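# Press the gauge pin on the magnet-marked fixture post

## Task

Find the single post on the checking fixture that has a yellow magnet on it. Press that post's gauge pin fully home and keep it fully in for at least one second; after that it may spring back out. None of the other three pins may be pushed, and the magnet must not be moved.

## Robot and tools

Robot: two UR20-style arms, left_arm and right_arm, each with a Robotiq 2F-85 two-finger gripper and a wrist camera (cam_left_wrist and cam_right_wrist, both 896x504). A camera stand stands behind the arms.

Frames: the scene frame has its origin at table-top height, midway between the nominal arm bases. +z is up, +x points out over the table, and left_arm sits on the +y side. Camera left or right does not match these names. The calibrated bases are left_arm at (+0.060, +0.928, 0) m and right_arm at (-0.064, -0.817, 0) m, each with a small yaw. Reported hand positions, orientations (quat_wxyz), velocities and Hand targets are in each arm's own base frame. Offsets are in the axes of that arm's current Hand target. Gripper axes: the fingers point along +z, they open and close along y, and a side block sticks out about 10 cm toward +x. end_effector_position is the point between the closed pads. Closed fingertips reach about 19 mm past it, open ones about 6 mm.

execute_actions(actions, cameras): actions is a list of actions. Each action is a table of up to 15 rows, one row per 1/30 s step. A short table repeats its last row, and one action lasts 0.5 s. Every row holds 18 numbers in [-1, 1]: the first 9 for the left arm, then 9 for the right arm. Each group of 9 is dx, dy, dz, rx, ry, rz, position, force_limit, speed. The six pose numbers are an offset, not a pose. They are measured from that arm's Hand target as it was when the action began, along that target's axes. Every row is measured from that same start, not from the row before. 1.0 equals 0.6 m or 180 degrees, and rx, ry, rz form one rotation vector. Sending the same offset again moves the arm again. Six zeros re-command the current Hand target. The gripper numbers are absolute commands. Position +1 is fully open (85 mm), about -0.8 is pads touching, and -1 closes until blocked. force_limit and speed set grip strength and closing rate (about 20, 85 or 150 mm/s at -1, 0, +1). Both start at +1. To leave a gripper unchanged, repeat its last three numbers, because 0 is itself a command. Images come back only for an empty actions list or when cameras names them. ["all"] asks for every camera.

move(target, speed, blend, stop_force, zero, blocking, cameras): target is one 18-number row laid out as above, or a list of up to 15 such rows. All rows are offsets from the Hand targets held when the move starts, not from each other. The gripper moves in a straight line. speed is the top path speed in m/s, from 0.002 to 4.2 (default 0.25); turning is capped at twice that in rad/s. Give one value, or one per target. blend is in metres and rounds corners in a list; 0 means stop at each one. stop_force, in N from 6 to 120 and shared by both arms, ends an arm's path when the wrist sensor feels that much push against the motion. The arm then usually backs to just before the contact but still presses somewhat. It is unreliable for light or loose contacts and for arms that rotate. zero (only with stop_force) decides whether the sensor is re-zeroed first. blocking=false returns after 0.5 s while the move keeps going, and cannot be combined with stop_force. A move is capped at 10 s and does not avoid obstacles. Faster moves lag and stray more and hit harder.

wait(seconds 0 to 10) lets time pass while holding the commands. stop() brakes a running move. zoom_image(camera, region=[x0,y0,x1,y1]) enlarges part of the latest image from a wrist camera; the region is in pixels, at most 504x504. zero_wrist_force(arm) re-zeros that arm's force sensor. read_manual gives licence texts only. finished_scene(scene) ends the scene and cannot be undone.

Results: each arm reports end_effector_position (m), quaternion, velocities, Hand target (the last command after clipping), Tool commands, Joint positions and torques (drive output including gravity, offset and noisy), and Wrist force/torque along the gripper's axes plus the peak since the last report. object_status is 0 moving, 1 blocked while opening, 2 blocked while closing (a grip), 3 at the requested position. position_measured is in counts: 3 open, 130 about 40 mm, 230 pads together. A move adds a 'move:' line with the outcome (done, off_target, moving, held, fault) and limits (paced = clipped pose, held = withheld steps). A gripper often settles short of its Hand target. Waiting will not fix this; send the missing distance as an offset.

Cautions: each commanded orientation is clipped to within 32 degrees of the measured one. The arms are stiff. Commanding even slightly past a firm contact can cause a force fault (about 150 N) or a torque fault (wrist joints 98.4 N m), and either one stops the arm for 10 s. For this task, approach the pin slowly along the gripper's z axis with a modest stop_force, press just far enough to seat it, hold, then command back off. A blocked arm keeps pushing until it is commanded away. Do not bump the magnet or the other pins. Keep the two arms apart, because a hit between them can fail the scene. Do not route a path close to an arm's own base. Long stretched or blocked holds heat the motors; at 85 °C the arm brakes for 30 to 60 s. Anything knocked off the table fails the task.

Each tool is called after "Call:" as a command line: name --argument value for each argument, lists and objects as JSON in quotes; but a table of rows of numbers goes row by row, as --pt "numbers of a row", without its own name.

## Session

Call:
execute_actions --actions '[]'

Scene clock: 0.00 s.
left_arm: end_effector_position=(+1.6020, +0.5513, +0.3701) position_measured=3 object_status=3 end_effector_quat_wxyz=(-0.049, +0.940, +0.190, +0.279) | right_arm: end_effector_position=(+0.4481, +0.4679, +0.3319) position_measured=3 object_status=3 end_effector_quat_wxyz=(-0.272, +0.502, +0.649, +0.503)
Joint positions: left_arm=[0.193 -0.686 0.985 -2.439 -1.472 -3.319] | right_arm=[4.007 -1.969 -2.772 1.193 2.076 2.519]
Joint velocities: within noise
Joint torques (N m): no reading
Motor temperatures (°C): left_arm=[24 35 26 39 34 34] | right_arm=[28 36 36 37 34 38]
Wrist force (N): no reading
Wrist torque (N m): no reading
Wrist force, peak (N): no reading
Hand target: left_arm +1.6020, +0.5513, +0.3701; -0.049, +0.940, +0.190, +0.279 | right_arm +0.4481, +0.4679, +0.3319; -0.272, +0.502, +0.649, +0.503
Tool commands: left_gripper/position=+1.0 left_gripper/force_limit=+1.0 left_gripper/speed=+1.0 right_gripper/position=+1.0 right_gripper/force_limit=+1.0 right_gripper/speed=+1.0
camera_calibration:
cam_left_wrist: T_world_to_cam=[[0.359759, -0.933045, -0.000644322, -0.0546982], [-0.905937, -0.349141, -0.239538, 1.75183], [0.223274, 0.0867594, -0.970887, 0.0836019], [0, 0, 0, 1]] pos_world=[1.58806, 0.553346, 0.500761]
cam_right_wrist: T_world_to_cam=[[0.936397, -0.0141338, 0.350658, -0.517198], [0.256442, -0.654562, -0.711187, 0.443258], [0.239579, 0.755877, -0.609305, -0.132345], [0, 0, 0, 1]] pos_world=[0.40234, 0.382866, 0.41596]

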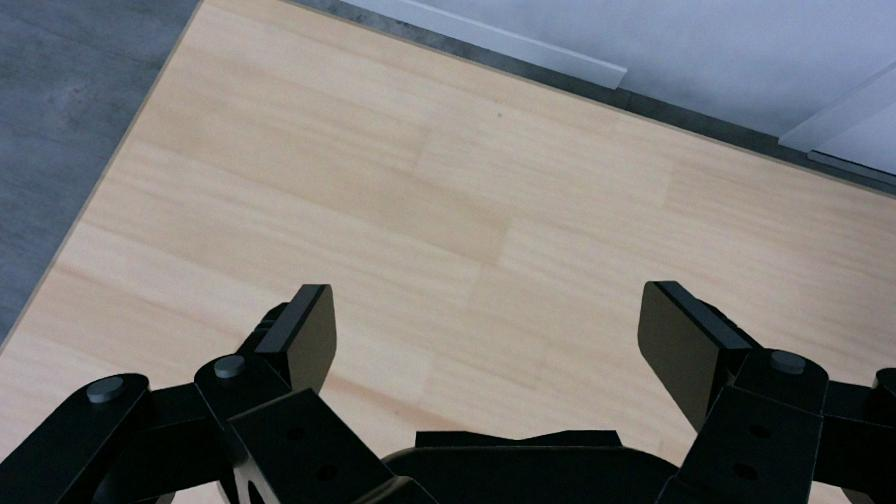

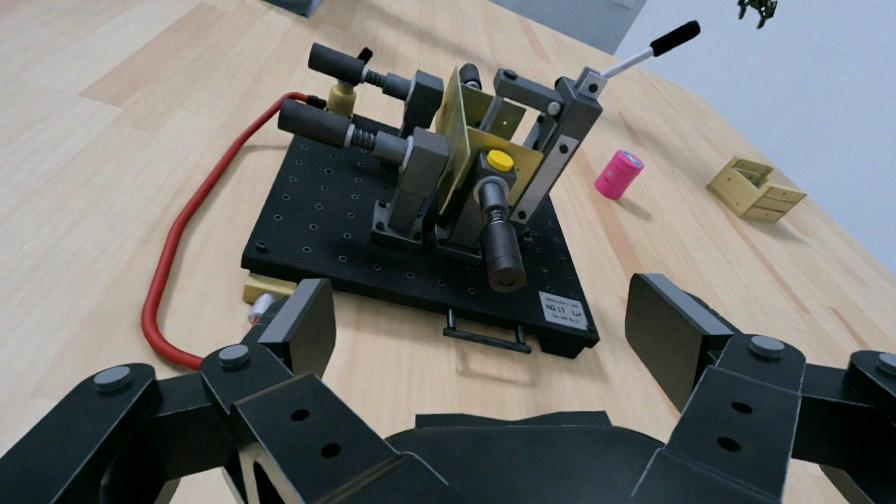

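Call:
move --target '[0,0,0,0,0,0,1,1,1,-0.263,0.072,0.345,0.027,0.121,0.122,-1,-1,0]' --cameras '["cam_right_wrist"]'

Scene clock: 2.37 s.
left_arm: end_effector_position=(+1.6020, +0.5513, +0.3701) position_measured=3 object_status=3 end_effector_quat_wxyz=(-0.049, +0.940, +0.190, +0.279) | right_arm: end_effector_position=(+0.5182, +0.5399, +0.2229) position_measured=232 object_status=3 end_effector_quat_wxyz=(-0.402, +0.507, +0.574, +0.502)
Joint positions: left_arm=[0.193 -0.686 0.985 -2.439 -1.472 -3.319] | right_arm=[3.914 -2.366 -2.55 1.538 2.307 2.808]
Joint torques (N m): left_arm=[-0.99 -274.59 -104.83 -12.04 1.56 -0.81] | right_arm=[24.84 172.08 -25.37 2.33 -2.65 -8.41]
Wrist force (N): left_arm=[0.3 0.0 -0.1] | right_arm=[-0.4 -1.1 -0.6]
Wrist torque (N m): left_arm=[0.00 -0.05 0.00] | right_arm=[-0.36 0.30 -0.06]
Wrist force, peak (N): left_arm=[0.6 -0.5 -0.3] | right_arm=[-15.9 4.9 11.4]
Hand target: left_arm +1.6020, +0.5513, +0.3701; -0.049, +0.940, +0.190, +0.279 | right_arm +0.5182, +0.5399, +0.2230; -0.402, +0.507, +0.574, +0.502 (not the last commanded pose)
Off the commanded pose: left_arm 0.000 m, 0 deg | right_arm 0.116 m, 14 deg.
move: held (right_arm; a check stopped the path); limits=held
pose unreachable (right arm): on one or more control steps of this call, first in action 0 (counted from 0), this arm could not follow its commanded pose, so it was not sent that pose on those steps. It may still have moved: this result reports where it is.
cause: moving toward the commanded pose would bring two parts of the arm too close to each other (its gripper and another part of the arm, with joints 4 (wrist 1) to 6 (wrist 3) between them, 13 mm apart when it was first held).
camera_calibration:
cam_right_wrist: T_world_to_cam=[[0.99015, -0.0156825, 0.139127, -0.523414], [0.114254, -0.483831, -0.867671, 0.411271], [0.0809212, 0.875021, -0.477274, -0.281406], [0, 0, 0, 1]] pos_world=[0.494041, 0.437013, 0.295362]
Images, in order (width x height): cam_right_wrist 896x504.

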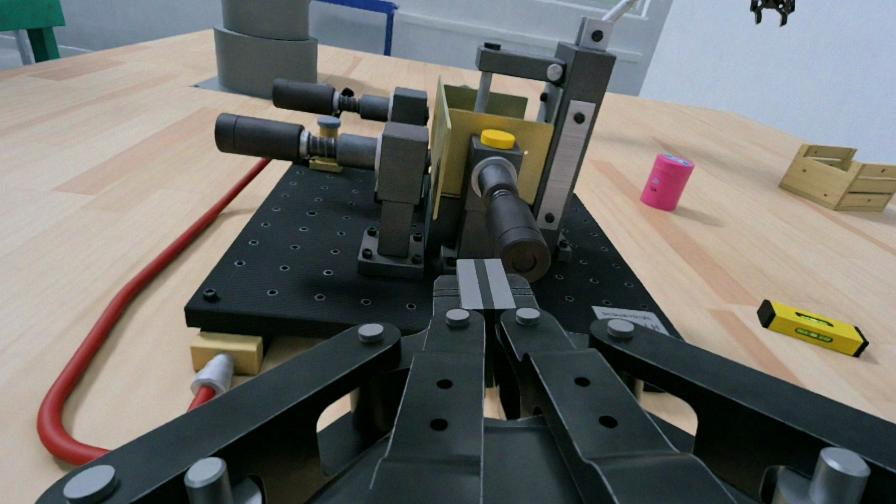

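Call:
move --target '[0,0,0,0,0,0,1,1,1,-0.115,0.070,0.1575,0.054,0.037,0.552,-1,-1,0]' --speed 0.4 --cameras '["cam_right_wrist"]'

Scene clock: 5.30 s.
left_arm: end_effector_position=(+1.6020, +0.5513, +0.3701) position_measured=3 object_status=3 end_effector_quat_wxyz=(-0.049, +0.940, +0.190, +0.279) | right_arm: end_effector_position=(+0.5388, +0.5686, +0.1954) position_measured=232 object_status=3 end_effector_quat_wxyz=(-0.559, +0.636, +0.403, +0.348)
Joint positions: left_arm=[0.193 -0.686 0.985 -2.439 -1.472 -3.319] | right_arm=[3.898 -2.427 -2.46 1.551 2.384 3.449]
Joint torques (N m): left_arm=[2.31 -278.9 -104.25 -11.17 1.2 -1.26] | right_arm=[21.33 174.85 -21.98 0.24 -2.78 -7.59]
Wrist force (N): left_arm=[0.1 -0.1 -0.2] | right_arm=[-0.5 1.0 0.2]
Wrist torque (N m): left_arm=[-0.01 -0.02 -0.01] | right_arm=[0.23 0.38 -0.33]
Wrist force, peak (N): left_arm=[0.6 -0.2 -0.2] | right_arm=[-1.7 3.3 2.1]
Hand target: left_arm +1.6020, +0.5513, +0.3701; -0.049, +0.940, +0.190, +0.279 | right_arm +0.5388, +0.5686, +0.1954; -0.559, +0.636, +0.403, +0.348 (not the last commanded pose)
Off the commanded pose: left_arm 0.000 m, 0 deg | right_arm 0.079 m, 65 deg.
move: held (right_arm; a check stopped the path); limits=held
pose unreachable (right arm): on one or more control steps of this call, first in action 0 (counted from 0), this arm could not follow its commanded pose, so it was not sent that pose on those steps. It may still have moved: this result reports where it is.
cause: moving toward the commanded pose would bring two parts of the arm too close to each other (its gripper and another part of the arm, with joints 4 (wrist 1) to 6 (wrist 3) between them, 4 mm apart when it was first held).
camera_calibration:
cam_right_wrist: T_world_to_cam=[[0.887566, -0.0464666, -0.458332, -0.350042], [-0.431385, -0.432959, -0.791488, 0.649144], [-0.161661, 0.900215, -0.404325, -0.21932], [0, 0, 0, 1]] pos_world=[0.555261, 0.462223, 0.264678]
Images, in order (width x height): cam_right_wrist 896x504.

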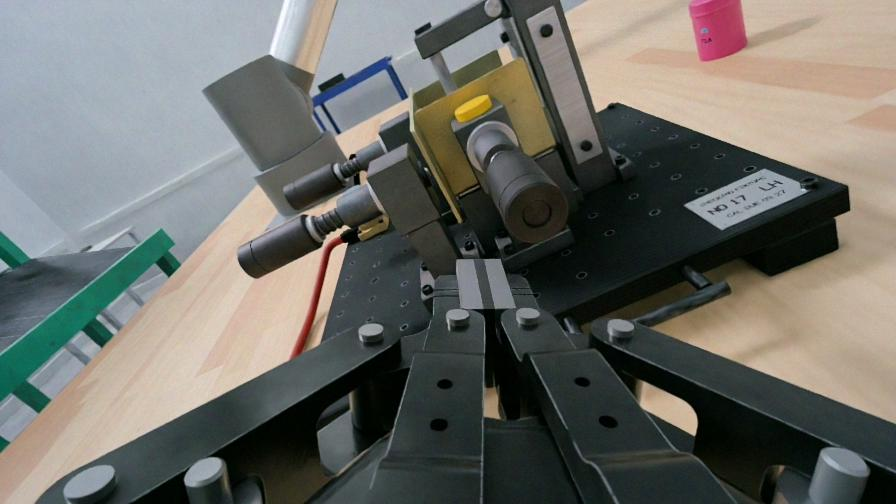

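Call:
move --pt "0 0 0 0 0 0 1 1 1 0 0 -0.02 -0.140 -0.127 -0.096 -1 -1 0" --pt "0 0 0 0 0 0 1 1 1 -0.021 0.070 0.092 -0.140 -0.127 -0.096 -1 -1 0" --blend 0.02 --cameras '["cam_right_wrist"]'

Scene clock: 8.33 s.
left_arm: end_effector_position=(+1.6020, +0.5513, +0.3701) position_measured=3 object_status=3 end_effector_quat_wxyz=(-0.049, +0.940, +0.190, +0.279) | right_arm: end_effector_position=(+0.5707, +0.6195, +0.1588) position_measured=232 object_status=3 end_effector_quat_wxyz=(-0.261, +0.730, +0.509, +0.374)
Joint positions: left_arm=[0.193 -0.686 0.985 -2.439 -1.472 -3.319] | right_arm=[4.135 -2.153 -2.565 0.941 1.752 3.009]
Joint torques (N m): left_arm=[-0.47 -273.72 -102.63 -11.53 0.9 -1.17] | right_arm=[25.46 108.97 28.83 5.72 -3.75 5.92]
Wrist force (N): left_arm=[0.4 -0.2 -0.4] | right_arm=[-0.9 0.7 0.8]
Wrist torque (N m): left_arm=[-0.03 -0.07 0.00] | right_arm=[0.38 0.50 -0.45]
Wrist force, peak (N): left_arm=[0.3 0.5 -0.3] | right_arm=[-0.7 1.2 3.6]
Hand target: left_arm +1.6020, +0.5513, +0.3701; -0.049, +0.940, +0.190, +0.279 | right_arm +0.5707, +0.6197, +0.1587; -0.261, +0.730, +0.509, +0.374
Off the commanded pose: left_arm 0.000 m, 0 deg | right_arm 0.000 m, 0 deg.
move: done
camera_calibration:
cam_right_wrist: T_world_to_cam=[[0.934116, -0.355824, -0.0285914, -0.295797], [-0.305129, -0.754324, -0.581284, 0.74958], [0.185267, 0.55171, -0.813198, -0.191899], [0, 0, 0, 1]] pos_world=[0.54058, 0.566048, 0.27121]
Images, in order (width x height): cam_right_wrist 896x504.

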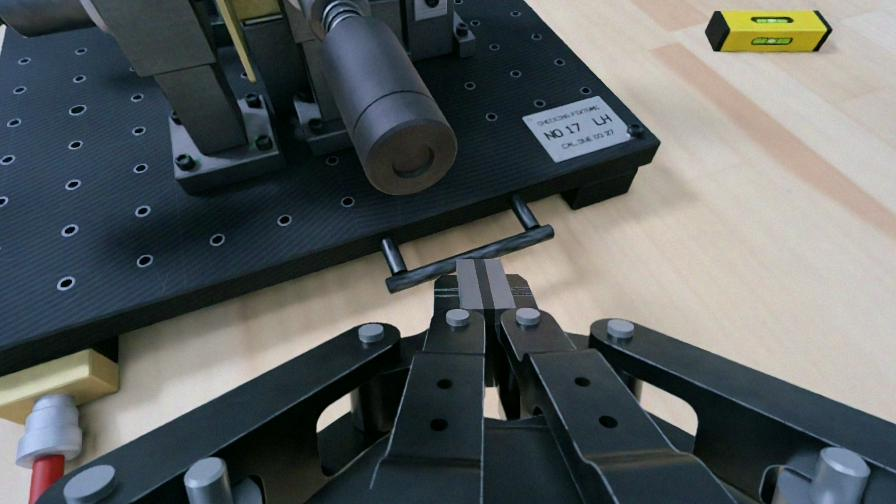

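Call:
move --target '[0,0,0,0,0,0,1,1,1,0.0917,-0.0576,0.1267,0,0,0,-1,-1,0]' --stop_force 45 --speed 0.02 --cameras '["cam_right_wrist"]'

Scene clock: 13.03 s.
left_arm: end_effector_position=(+1.6020, +0.5513, +0.3701) position_measured=3 object_status=3 end_effector_quat_wxyz=(-0.049, +0.940, +0.190, +0.279) | right_arm: end_effector_position=(+0.5707, +0.6809, +0.1588) position_measured=232 object_status=3 end_effector_quat_wxyz=(-0.261, +0.730, +0.509, +0.374)
Joint positions: left_arm=[0.193 -0.686 0.985 -2.439 -1.472 -3.319] | right_arm=[4.19 -2.156 -2.508 0.891 1.708 3.041]
Joint torques (N m): left_arm=[-0.83 -269.55 -102.89 -11.23 0.83 -1.68] | right_arm=[3.35 145.55 31.27 18.43 11.12 -7.6]
Wrist force (N): left_arm=[0.6 0.0 0.0] | right_arm=[-21.3 14.9 -28.2]
Wrist torque (N m): left_arm=[0.00 -0.11 0.00] | right_arm=[0.37 0.39 -0.36]
Wrist force, peak (N): left_arm=[0.6 -0.3 -0.3] | right_arm=[-43.8 21.0 -85.6]
Hand target: left_arm +1.6020, +0.5513, +0.3701; -0.049, +0.940, +0.190, +0.279 | right_arm +0.5707, +0.6809, +0.1588; -0.261, +0.730, +0.509, +0.374 (not the last commanded pose)
Off the commanded pose: left_arm 0.000 m, 0 deg | right_arm 0.039 m, 0 deg.
move: contact (right_arm)
camera_calibration:
cam_right_wrist: T_world_to_cam=[[0.934108, -0.355847, -0.0285622, -0.274068], [-0.305157, -0.754397, -0.581176, 0.795881], [0.185262, 0.551597, -0.813277, -0.225641], [0, 0, 0, 1]] pos_world=[0.54068, 0.627347, 0.27121]
Images, in order (width x height): cam_right_wrist 896x504.

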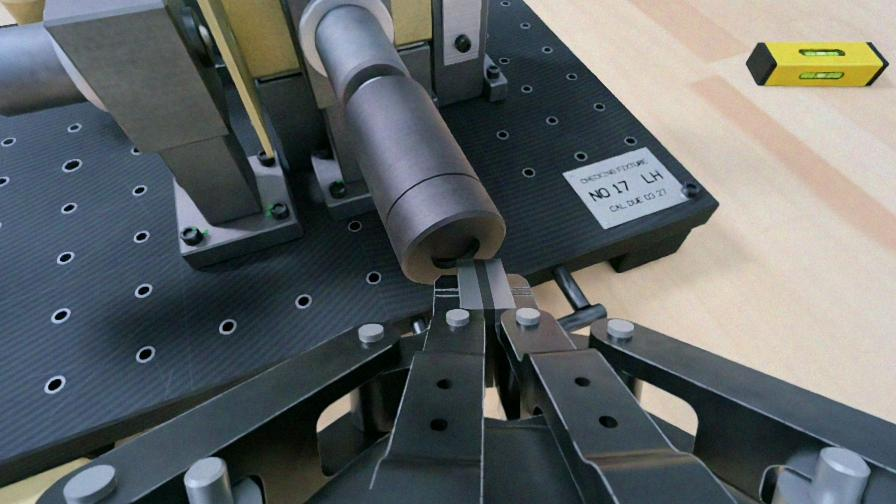

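Call:
move --target '[0,0,0,0,0,0,1,1,1,0.0092,-0.0058,0.0127,0,0,0,-1,-1,0]' --stop_force 25 --speed 0.004

Call:
wait --seconds 1.2 --cameras '["cam_right_wrist"]'

Call:
zoom_image --camera "cam_right_wrist" --region '[250, 0, 550, 300]'

Scene clock: 14.50 s.
left_arm: end_effector_position=(+1.6020, +0.5513, +0.3701) position_measured=3 object_status=3 end_effector_quat_wxyz=(-0.049, +0.940, +0.190, +0.279) | right_arm: end_effector_position=(+0.5707, +0.6812, +0.1588) position_measured=232 object_status=3 end_effector_quat_wxyz=(-0.261, +0.730, +0.509, +0.374)
Joint positions: left_arm=[0.193 -0.686 0.985 -2.439 -1.472 -3.319] | right_arm=[4.19 -2.156 -2.507 0.891 1.708 3.042]
Joint torques (N m): left_arm=[1.01 -275.23 -100.93 -11.46 0.95 -0.52] | right_arm=[23.69 149.9 47.37 17.94 14.74 -4.92]
Wrist force (N): left_arm=[0.3 -0.1 0.0] | right_arm=[-33.5 21.5 -56.4]
Wrist torque (N m): left_arm=[-0.02 -0.06 0.00] | right_arm=[0.40 0.43 -0.37]
Wrist force, peak (N): left_arm=[0.4 -0.4 0.0] | right_arm=[-38.0 22.1 -61.1]
Hand target: left_arm +1.6020, +0.5513, +0.3701; -0.049, +0.940, +0.190, +0.279 | right_arm +0.5707, +0.6812, +0.1588; -0.261, +0.730, +0.509, +0.374 (not the last commanded pose)
Off the commanded pose: left_arm 0.000 m, 0 deg | right_arm 0.010 m, 0 deg.
move: contact (right_arm)

Scene clock: 15.70 s.
left_arm: end_effector_position=(+1.6020, +0.5513, +0.3701) position_measured=3 object_status=3 end_effector_quat_wxyz=(-0.049, +0.940, +0.190, +0.279) | right_arm: end_effector_position=(+0.5707, +0.6812, +0.1588) position_measured=232 object_status=3 end_effector_quat_wxyz=(-0.261, +0.730, +0.509, +0.374)
Joint positions: left_arm=[0.193 -0.686 0.985 -2.439 -1.472 -3.319] | right_arm=[4.19 -2.156 -2.507 0.891 1.708 3.041]
Joint torques (N m): left_arm=[0.92 -272.21 -104.02 -11.51 0.94 -0.93] | right_arm=[13.51 148.89 48.66 17.37 13.59 -6.11]
Wrist force (N): left_arm=[0.0 0.0 0.1] | right_arm=[-33.2 21.5 -54.6]
Wrist torque (N m): left_arm=[0.01 0.00 0.00] | right_arm=[0.45 0.52 -0.37]
Wrist force, peak (N): left_arm=[0.4 -0.3 -0.3] | right_arm=[-33.8 21.5 -56.2]
Hand target: left_arm +1.6020, +0.5513, +0.3701; -0.049, +0.940, +0.190, +0.279 | right_arm +0.5707, +0.6812, +0.1588; -0.261, +0.730, +0.509, +0.374 (not the last commanded pose)
Tool commands: left_gripper/position=+1.0 left_gripper/force_limit=+1.0 left_gripper/speed=+1.0 right_gripper/position=-1.0 right_gripper/force_limit=-1.0 right_gripper/speed=+0.0
Off the commanded pose: left_arm 0.000 m, 0 deg | right_arm 0.010 m, 0 deg.
wait: 1.20 s; at rest by 0.17 s
camera_calibration:
cam_right_wrist: T_world_to_cam=[[0.934131, -0.355798, -0.0284118, -0.273952], [-0.305029, -0.754428, -0.581202, 0.796035], [0.185356, 0.551585, -0.813263, -0.225835], [0, 0, 0, 1]] pos_world=[0.540581, 0.627647, 0.27121]
Images, in order (width x height): cam_right_wrist 896x504.

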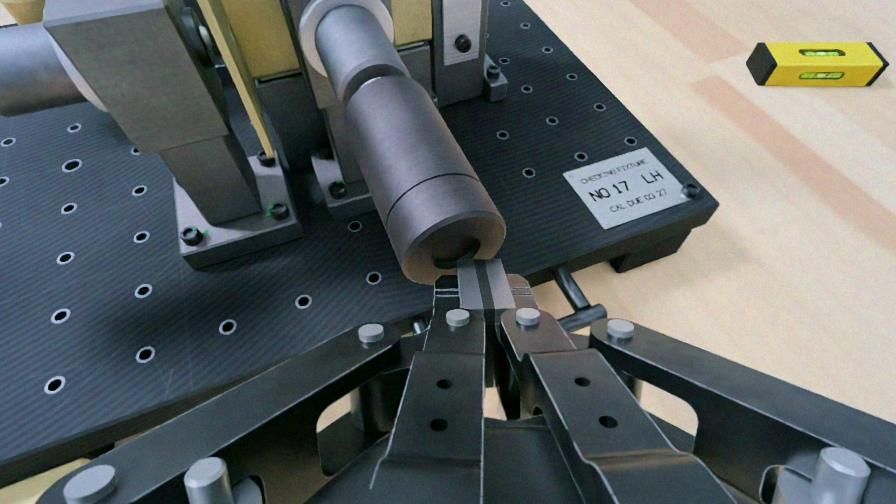

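Scaled by 1.680 from the camera's 896x504 image, which has a finer 1280x720 frame.

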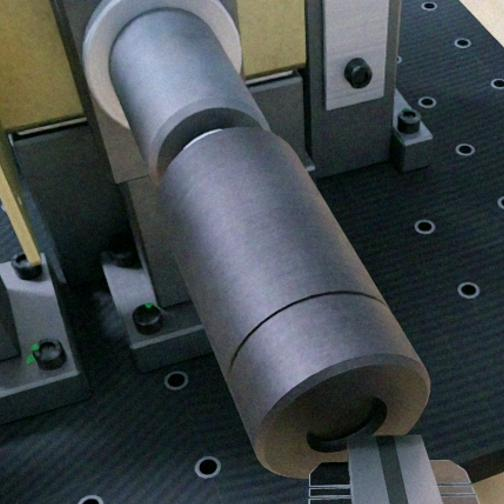

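Call:
move --target '[0,0,0,0,0,0,1,1,1,-0.064,0.040,-0.088,0,0,0,-1,-1,0]' --speed 0.06

Call:
finished_scene --scene 2

Scene clock: 17.43 s.
left_arm: end_effector_position=(+1.6020, +0.5513, +0.3701) position_measured=3 object_status=3 end_effector_quat_wxyz=(-0.049, +0.940, +0.190, +0.279) | right_arm: end_effector_position=(+0.5707, +0.6118, +0.1586) position_measured=232 object_status=3 end_effector_quat_wxyz=(-0.261, +0.730, +0.509, +0.374)
Joint positions: left_arm=[0.193 -0.686 0.985 -2.439 -1.472 -3.319] | right_arm=[4.128 -2.154 -2.572 0.947 1.758 3.004]
Joint torques (N m): left_arm=[-0.91 -269.53 -102 -10.86 1.14 -0.62] | right_arm=[-18.87 131.08 -10.16 16.08 5.29 -6.95]
Wrist force (N): left_arm=[0.1 -0.1 -0.1] | right_arm=[0.4 0.6 1.6]
Wrist torque (N m): left_arm=[0.00 -0.02 -0.01] | right_arm=[0.35 0.24 -0.04]
Wrist force, peak (N): left_arm=[0.6 0.1 -0.2] | right_arm=[-32.9 21.4 -54.8]
Hand target: left_arm +1.6020, +0.5513, +0.3701; -0.049, +0.940, +0.190, +0.279 | right_arm +0.5707, +0.6116, +0.1585; -0.261, +0.730, +0.509, +0.374
Off the commanded pose: left_arm 0.000 m, 0 deg | right_arm 0.000 m, 0 deg.
move: done

The scene is finished: the task was done.


## Next scene

The same job, from a new start.

Call:
execute_actions --actions '[]'

Scene clock: 0.00 s.
left_arm: end_effector_position=(+0.3071, -0.4220, +0.1602) position_measured=3 object_status=3 end_effector_quat_wxyz=(+0.066, +0.956, -0.074, +0.275) | right_arm: end_effector_position=(+0.4900, -0.3027, +0.2369) position_measured=3 object_status=3 end_effector_quat_wxyz=(+0.548, -0.467, -0.511, -0.471)
Joint positions: left_arm=[-1.763 -1.739 2.857 -2.766 -1.003 1.555] | right_arm=[2.511 -2.074 -2.06 -2.212 2.389 -0.015]
Joint velocities: within noise
Joint torques (N m): no reading
Motor temperatures (°C): left_arm=[24 35 26 38 34 33] | right_arm=[28 35 35 36 33 38]
Wrist force (N): no reading
Wrist torque (N m): no reading
Wrist force, peak (N): no reading
Hand target: left_arm +0.3071, -0.4220, +0.1602; +0.066, +0.956, -0.074, +0.275 | right_arm +0.4900, -0.3027, +0.2369; +0.548, -0.467, -0.511, -0.471
Tool commands: left_gripper/position=+1.0 left_gripper/force_limit=+1.0 left_gripper/speed=+1.0 right_gripper/position=+1.0 right_gripper/force_limit=+1.0 right_gripper/speed=+1.0
camera_calibration:
cam_left_wrist: T_world_to_cam=[[-0.204299, -0.976285, 0.0716159, -0.353754], [-0.955218, 0.182823, -0.232669, 0.427195], [0.214058, -0.115943, -0.969916, 0.170568], [0, 0, 0, 1]] pos_world=[0.299281, -0.40369, 0.290166]
cam_right_wrist: T_world_to_cam=[[0.98966, 0.130322, -0.059914, -0.419077], [-0.0206188, -0.284112, -0.958569, 0.167032], [-0.141945, 0.949893, -0.278487, 0.549542], [0, 0, 0, 1]] pos_world=[0.496192, -0.419935, 0.288044]

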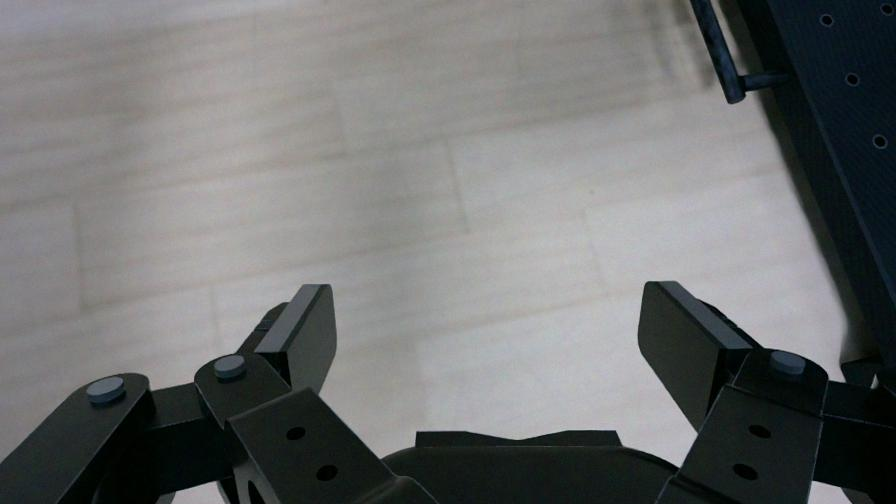

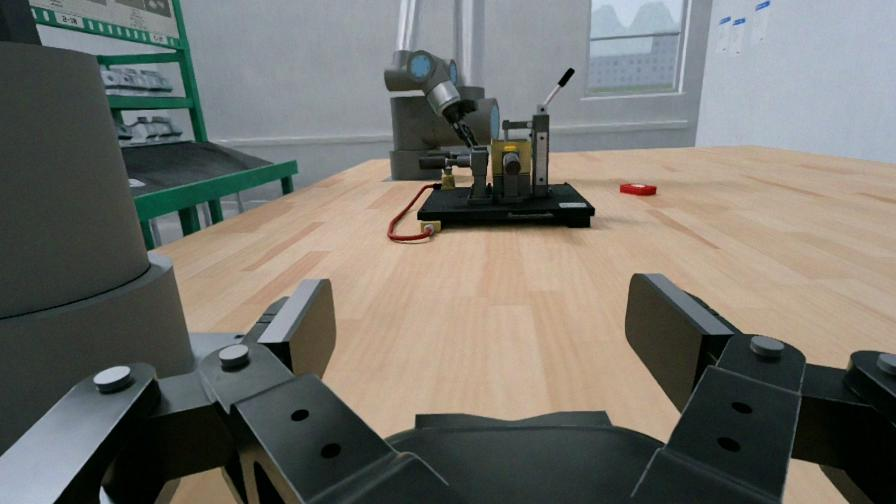

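Call:
zoom_image --camera "cam_right_wrist" --region '[400, 60, 610, 240]'

Scaled by 2.400 from the camera's 896x504 image, which has a finer 1280x720 frame.

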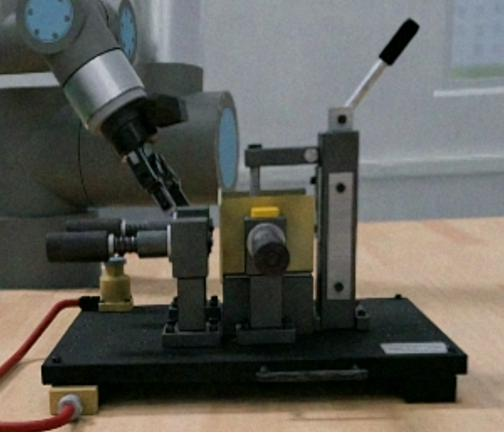

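Call:
move --target '[0,0,0,0,0,0,1,1,1,-0.013,0.08,0.827,-0.208,-0.202,0.053,-1,-1,0]' --speed 0.45

Call:
move --target '[0,0,0,0,0,0,1,1,1,0.285,-0.296,0.371,0,0,0,-1,-1,0]' --speed 0.35 --cameras '["cam_right_wrist"]'

Scene clock: 5.13 s.
left_arm: end_effector_position=(+0.3071, -0.4220, +0.1602) position_measured=3 object_status=3 end_effector_quat_wxyz=(+0.066, +0.956, -0.074, +0.275) | right_arm: end_effector_position=(+0.4777, +0.1956, +0.2489) position_measured=232 object_status=3 end_effector_quat_wxyz=(-0.224, +0.775, +0.439, +0.395)
Joint positions: left_arm=[-1.763 -1.739 2.857 -2.766 -1.003 1.555] | right_arm=[3.661 -1.945 -2.965 1.075 1.979 2.824]
Joint torques (N m): left_arm=[-2.71 -7.84 -54.58 -9.6 3.04 -0.84] | right_arm=[22.13 48.54 -19.2 17.27 -2.1 7.05]
Wrist force (N): left_arm=[0.2 0.0 -0.2] | right_arm=[1.1 1.0 2.4]
Wrist torque (N m): left_arm=[-0.01 -0.03 0.00] | right_arm=[0.70 -0.23 -0.31]
Wrist force, peak (N): left_arm=[0.3 0.3 -0.4] | right_arm=[-0.3 1.2 5.3]
Hand target: left_arm +0.3071, -0.4220, +0.1602; +0.066, +0.956, -0.074, +0.275 | right_arm +0.4776, +0.1956, +0.2488; -0.224, +0.775, +0.439, +0.395
Off the commanded pose: left_arm 0.000 m, 0 deg | right_arm 0.000 m, 0 deg.
move: done; limits=paced

Scene clock: 6.73 s.
left_arm: end_effector_position=(+0.3071, -0.4220, +0.1602) position_measured=3 object_status=3 end_effector_quat_wxyz=(+0.066, +0.956, -0.074, +0.275) | right_arm: end_effector_position=(+0.4696, +0.5274, +0.2568) position_measured=232 object_status=3 end_effector_quat_wxyz=(-0.224, +0.775, +0.439, +0.395)
Joint positions: left_arm=[-1.763 -1.739 2.857 -2.766 -1.003 1.555] | right_arm=[4.342 -1.892 -2.784 0.901 1.434 3.242]
Joint torques (N m): left_arm=[0.07 -8.7 -55.05 -10.44 3.46 -1.36] | right_arm=[15.43 101.82 24.59 6.46 -2.91 6.24]
Wrist force (N): left_arm=[0.1 0.2 -0.3] | right_arm=[-0.3 1.0 2.1]
Wrist torque (N m): left_arm=[0.04 -0.03 0.01] | right_arm=[0.87 0.26 -0.40]
Wrist force, peak (N): left_arm=[0.4 0.1 -0.4] | right_arm=[1.9 -1.4 5.1]
Hand target: left_arm +0.3071, -0.4220, +0.1602; +0.066, +0.956, -0.074, +0.275 | right_arm +0.4696, +0.5275, +0.2568; -0.224, +0.775, +0.439, +0.395
Off the commanded pose: left_arm 0.000 m, 0 deg | right_arm 0.000 m, 0 deg.
move: done
camera_calibration:
cam_right_wrist: T_world_to_cam=[[0.851374, -0.523721, -0.0296533, -0.103707], [-0.441771, -0.685379, -0.578873, 0.733409], [0.282844, 0.505937, -0.814879, -0.0638882], [0, 0, 0, 1]] pos_world=[0.430363, 0.480673, 0.369414]
Images, in order (width x height): cam_right_wrist 896x504.

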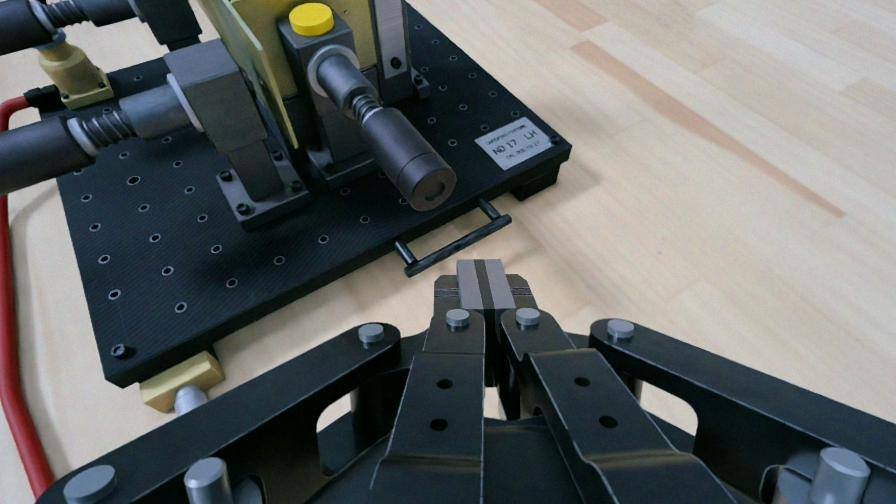

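Call:
move --target '[0,0,0,0,0,0,1,1,1,-0.0515,0.0142,0.2097,0,0,0,-1,-1,0]'

Call:
move --target '[0,0,0,0,0,0,1,1,1,0.0922,-0.0942,0.1274,0,0,0,-1,-1,0]' --stop_force 45 --speed 0.019 --cameras '["cam_right_wrist"]'

Call:
move --target '[0,0,0,0,0,0,1,1,1,0.0092,-0.0094,0.0127,0,0,0,-1,-1,0]' --stop_force 25 --speed 0.004

Call:
wait --seconds 1.2 --cameras '["cam_right_wrist"]'

Scene clock: 8.57 s.
left_arm: end_effector_position=(+0.3071, -0.4220, +0.1602) position_measured=3 object_status=3 end_effector_quat_wxyz=(+0.066, +0.956, -0.074, +0.275) | right_arm: end_effector_position=(+0.5198, +0.5950, +0.1581) position_measured=232 object_status=3 end_effector_quat_wxyz=(-0.224, +0.775, +0.439, +0.395)
Joint positions: left_arm=[-1.763 -1.739 2.857 -2.766 -1.003 1.555] | right_arm=[4.295 -2.167 -2.675 1.069 1.472 3.215]
Joint torques (N m): left_arm=[0.52 -10.57 -55.86 -10.09 2.89 -0.4] | right_arm=[-22.33 97.99 13.75 15.72 5.06 -7.04]
Wrist force (N): left_arm=[-0.2 0.0 0.0] | right_arm=[0.2 1.1 2.1]
Wrist torque (N m): left_arm=[-0.01 0.04 0.00] | right_arm=[0.86 0.09 0.04]
Wrist force, peak (N): left_arm=[0.1 0.0 -0.4] | right_arm=[-1.2 1.1 5.0]
Hand target: left_arm +0.3071, -0.4220, +0.1602; +0.066, +0.956, -0.074, +0.275 | right_arm +0.5199, +0.5950, +0.1579; -0.224, +0.775, +0.439, +0.395
Off the commanded pose: left_arm 0.000 m, 0 deg | right_arm 0.000 m, 0 deg.
move: done

Scene clock: 12.80 s.
left_arm: end_effector_position=(+0.3071, -0.4220, +0.1602) position_measured=3 object_status=3 end_effector_quat_wxyz=(+0.066, +0.956, -0.074, +0.275) | right_arm: end_effector_position=(+0.5199, +0.6496, +0.1579) position_measured=232 object_status=3 end_effector_quat_wxyz=(-0.224, +0.775, +0.439, +0.395)
Joint positions: left_arm=[-1.763 -1.739 2.857 -2.766 -1.003 1.555] | right_arm=[4.337 -2.157 -2.617 0.999 1.438 3.239]
Joint torques (N m): left_arm=[0.54 -10.57 -56.03 -9.3 3.32 -1.54] | right_arm=[1.3 107.99 25.72 19.11 10.69 -7.32]
Wrist force (N): left_arm=[0.2 -0.1 0.0] | right_arm=[-22.4 22.9 -27.0]
Wrist torque (N m): left_arm=[-0.02 -0.03 0.00] | right_arm=[0.88 0.07 -0.31]
Wrist force, peak (N): left_arm=[0.5 0.1 -0.3] | right_arm=[-39.2 34.9 -73.5]
Hand target: left_arm +0.3071, -0.4220, +0.1602; +0.066, +0.956, -0.074, +0.275 | right_arm +0.5199, +0.6496, +0.1579; -0.224, +0.775, +0.439, +0.395 (not the last commanded pose)
Off the commanded pose: left_arm 0.000 m, 0 deg | right_arm 0.055 m, 0 deg.
move: contact (right_arm)
camera_calibration:
cam_right_wrist: T_world_to_cam=[[0.851358, -0.523748, -0.0296101, -0.0854532], [-0.441792, -0.685414, -0.578816, 0.782148], [0.282859, 0.505861, -0.81492, -0.220482], [0, 0, 0, 1]] pos_world=[0.480663, 0.602873, 0.270514]
Images, in order (width x height): cam_right_wrist 896x504.

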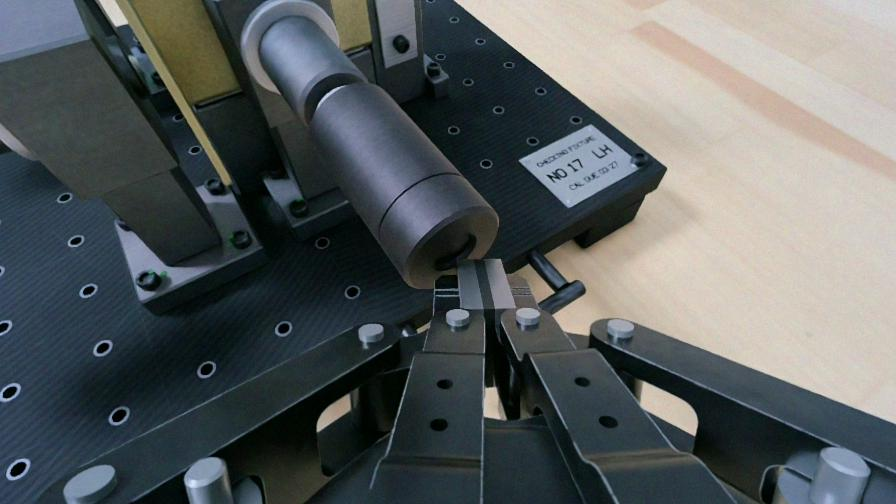

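Scene clock: 13.90 s.
left_arm: end_effector_position=(+0.3071, -0.4220, +0.1602) position_measured=3 object_status=3 end_effector_quat_wxyz=(+0.066, +0.956, -0.074, +0.275) | right_arm: end_effector_position=(+0.5199, +0.6499, +0.1579) position_measured=232 object_status=3 end_effector_quat_wxyz=(-0.224, +0.775, +0.439, +0.395)
Joint positions: left_arm=[-1.763 -1.739 2.857 -2.766 -1.003 1.555] | right_arm=[4.337 -2.157 -2.617 0.999 1.438 3.239]
Joint torques (N m): left_arm=[2.93 -9.42 -55.96 -10.39 2.86 -0.87] | right_arm=[14.71 120.82 46.99 17.4 13.81 -2.75]
Wrist force (N): left_arm=[-0.2 -0.1 -0.3] | right_arm=[-30.7 31.9 -58.2]
Wrist torque (N m): left_arm=[-0.01 0.04 0.00] | right_arm=[0.84 0.21 -0.28]
Wrist force, peak (N): left_arm=[-0.5 -0.1 -0.2] | right_arm=[-34.6 32.6 -63.2]
Hand target: left_arm +0.3071, -0.4220, +0.1602; +0.066, +0.956, -0.074, +0.275 | right_arm +0.5199, +0.6499, +0.1579; -0.224, +0.775, +0.439, +0.395 (not the last commanded pose)
Off the commanded pose: left_arm 0.000 m, 0 deg | right_arm 0.011 m, 0 deg.
move: contact (right_arm)

Scene clock: 15.10 s.
left_arm: end_effector_position=(+0.3071, -0.4220, +0.1602) position_measured=3 object_status=3 end_effector_quat_wxyz=(+0.066, +0.956, -0.074, +0.275) | right_arm: end_effector_position=(+0.5199, +0.6499, +0.1579) position_measured=232 object_status=3 end_effector_quat_wxyz=(-0.224, +0.775, +0.439, +0.395)
Joint positions: left_arm=[-1.763 -1.739 2.857 -2.766 -1.003 1.555] | right_arm=[4.337 -2.157 -2.617 0.999 1.438 3.239]
Joint torques (N m): left_arm=[-1.15 -7.87 -54.15 -10.36 3.56 -1.21] | right_arm=[16.47 130.17 45.5 16.76 13.28 -7.36]
Wrist force (N): left_arm=[-0.1 -0.1 -0.2] | right_arm=[-30.3 31.1 -56.2]
Wrist torque (N m): left_arm=[-0.02 0.01 0.00] | right_arm=[0.90 0.17 -0.28]
Wrist force, peak (N): left_arm=[0.0 0.4 -0.3] | right_arm=[-31.2 32.1 -57.6]
Hand target: left_arm +0.3071, -0.4220, +0.1602; +0.066, +0.956, -0.074, +0.275 | right_arm +0.5199, +0.6499, +0.1579; -0.224, +0.775, +0.439, +0.395 (not the last commanded pose)
Tool commands: left_gripper/position=+1.0 left_gripper/force_limit=+1.0 left_gripper/speed=+1.0 right_gripper/position=-1.0 right_gripper/force_limit=-1.0 right_gripper/speed=+0.0
Off the commanded pose: left_arm 0.000 m, 0 deg | right_arm 0.011 m, 0 deg.
wait: 1.20 s; at rest by 0.17 s
camera_calibration:
cam_right_wrist: T_world_to_cam=[[0.851389, -0.523704, -0.0295073, -0.0853655], [-0.44174, -0.685533, -0.578714, 0.782373], [0.282847, 0.505746, -0.814996, -0.220538], [0, 0, 0, 1]] pos_world=[0.480663, 0.603172, 0.270514]
Images, in order (width x height): cam_right_wrist 896x504.

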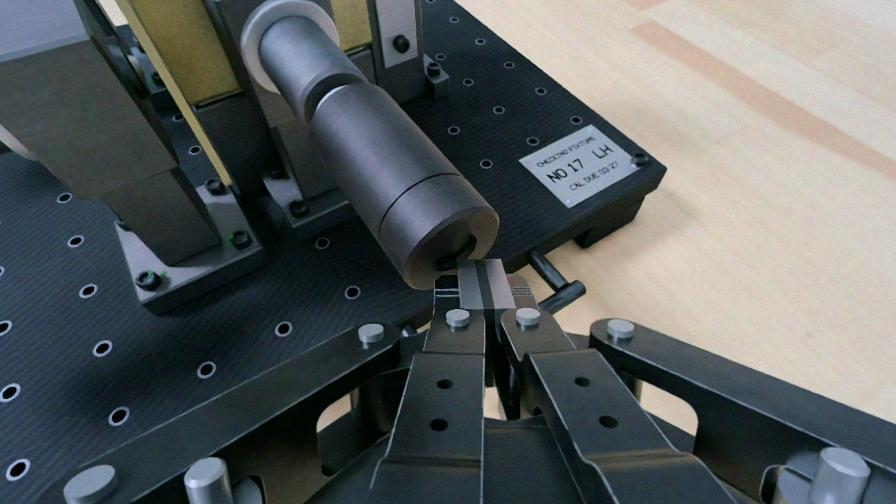

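Bottomed and held.

Call:
move --target '[0,0,0,0,0,0,1,1,1,-0.046,0.047,-0.064,0,0,0,-1,-1,0]' --speed 0.06

Call:
finished_scene --scene 3

Scene clock: 16.57 s.
left_arm: end_effector_position=(+0.3071, -0.4220, +0.1602) position_measured=3 object_status=3 end_effector_quat_wxyz=(+0.066, +0.956, -0.074, +0.275) | right_arm: end_effector_position=(+0.5198, +0.5950, +0.1580) position_measured=232 object_status=3 end_effector_quat_wxyz=(-0.224, +0.775, +0.439, +0.395)
Joint positions: left_arm=[-1.763 -1.739 2.857 -2.766 -1.003 1.555] | right_arm=[4.296 -2.167 -2.675 1.069 1.472 3.215]
Joint torques (N m): left_arm=[3.14 -11.08 -58.16 -10.25 3.39 -1.38] | right_arm=[-19.01 101.96 -0.74 15 4.27 -7.19]
Wrist force (N): left_arm=[0.0 0.0 0.0] | right_arm=[-0.7 0.6 2.1]
Wrist torque (N m): left_arm=[0.00 0.00 0.00] | right_arm=[0.77 0.24 0.04]
Wrist force, peak (N): left_arm=[0.0 0.2 -0.4] | right_arm=[-30.0 31.3 -56.6]
Hand target: left_arm +0.3071, -0.4220, +0.1602; +0.066, +0.956, -0.074, +0.275 | right_arm +0.5197, +0.5948, +0.1580; -0.224, +0.775, +0.439, +0.395
Off the commanded pose: left_arm 0.000 m, 0 deg | right_arm 0.000 m, 0 deg.
move: done

The scene is finished: the task was done.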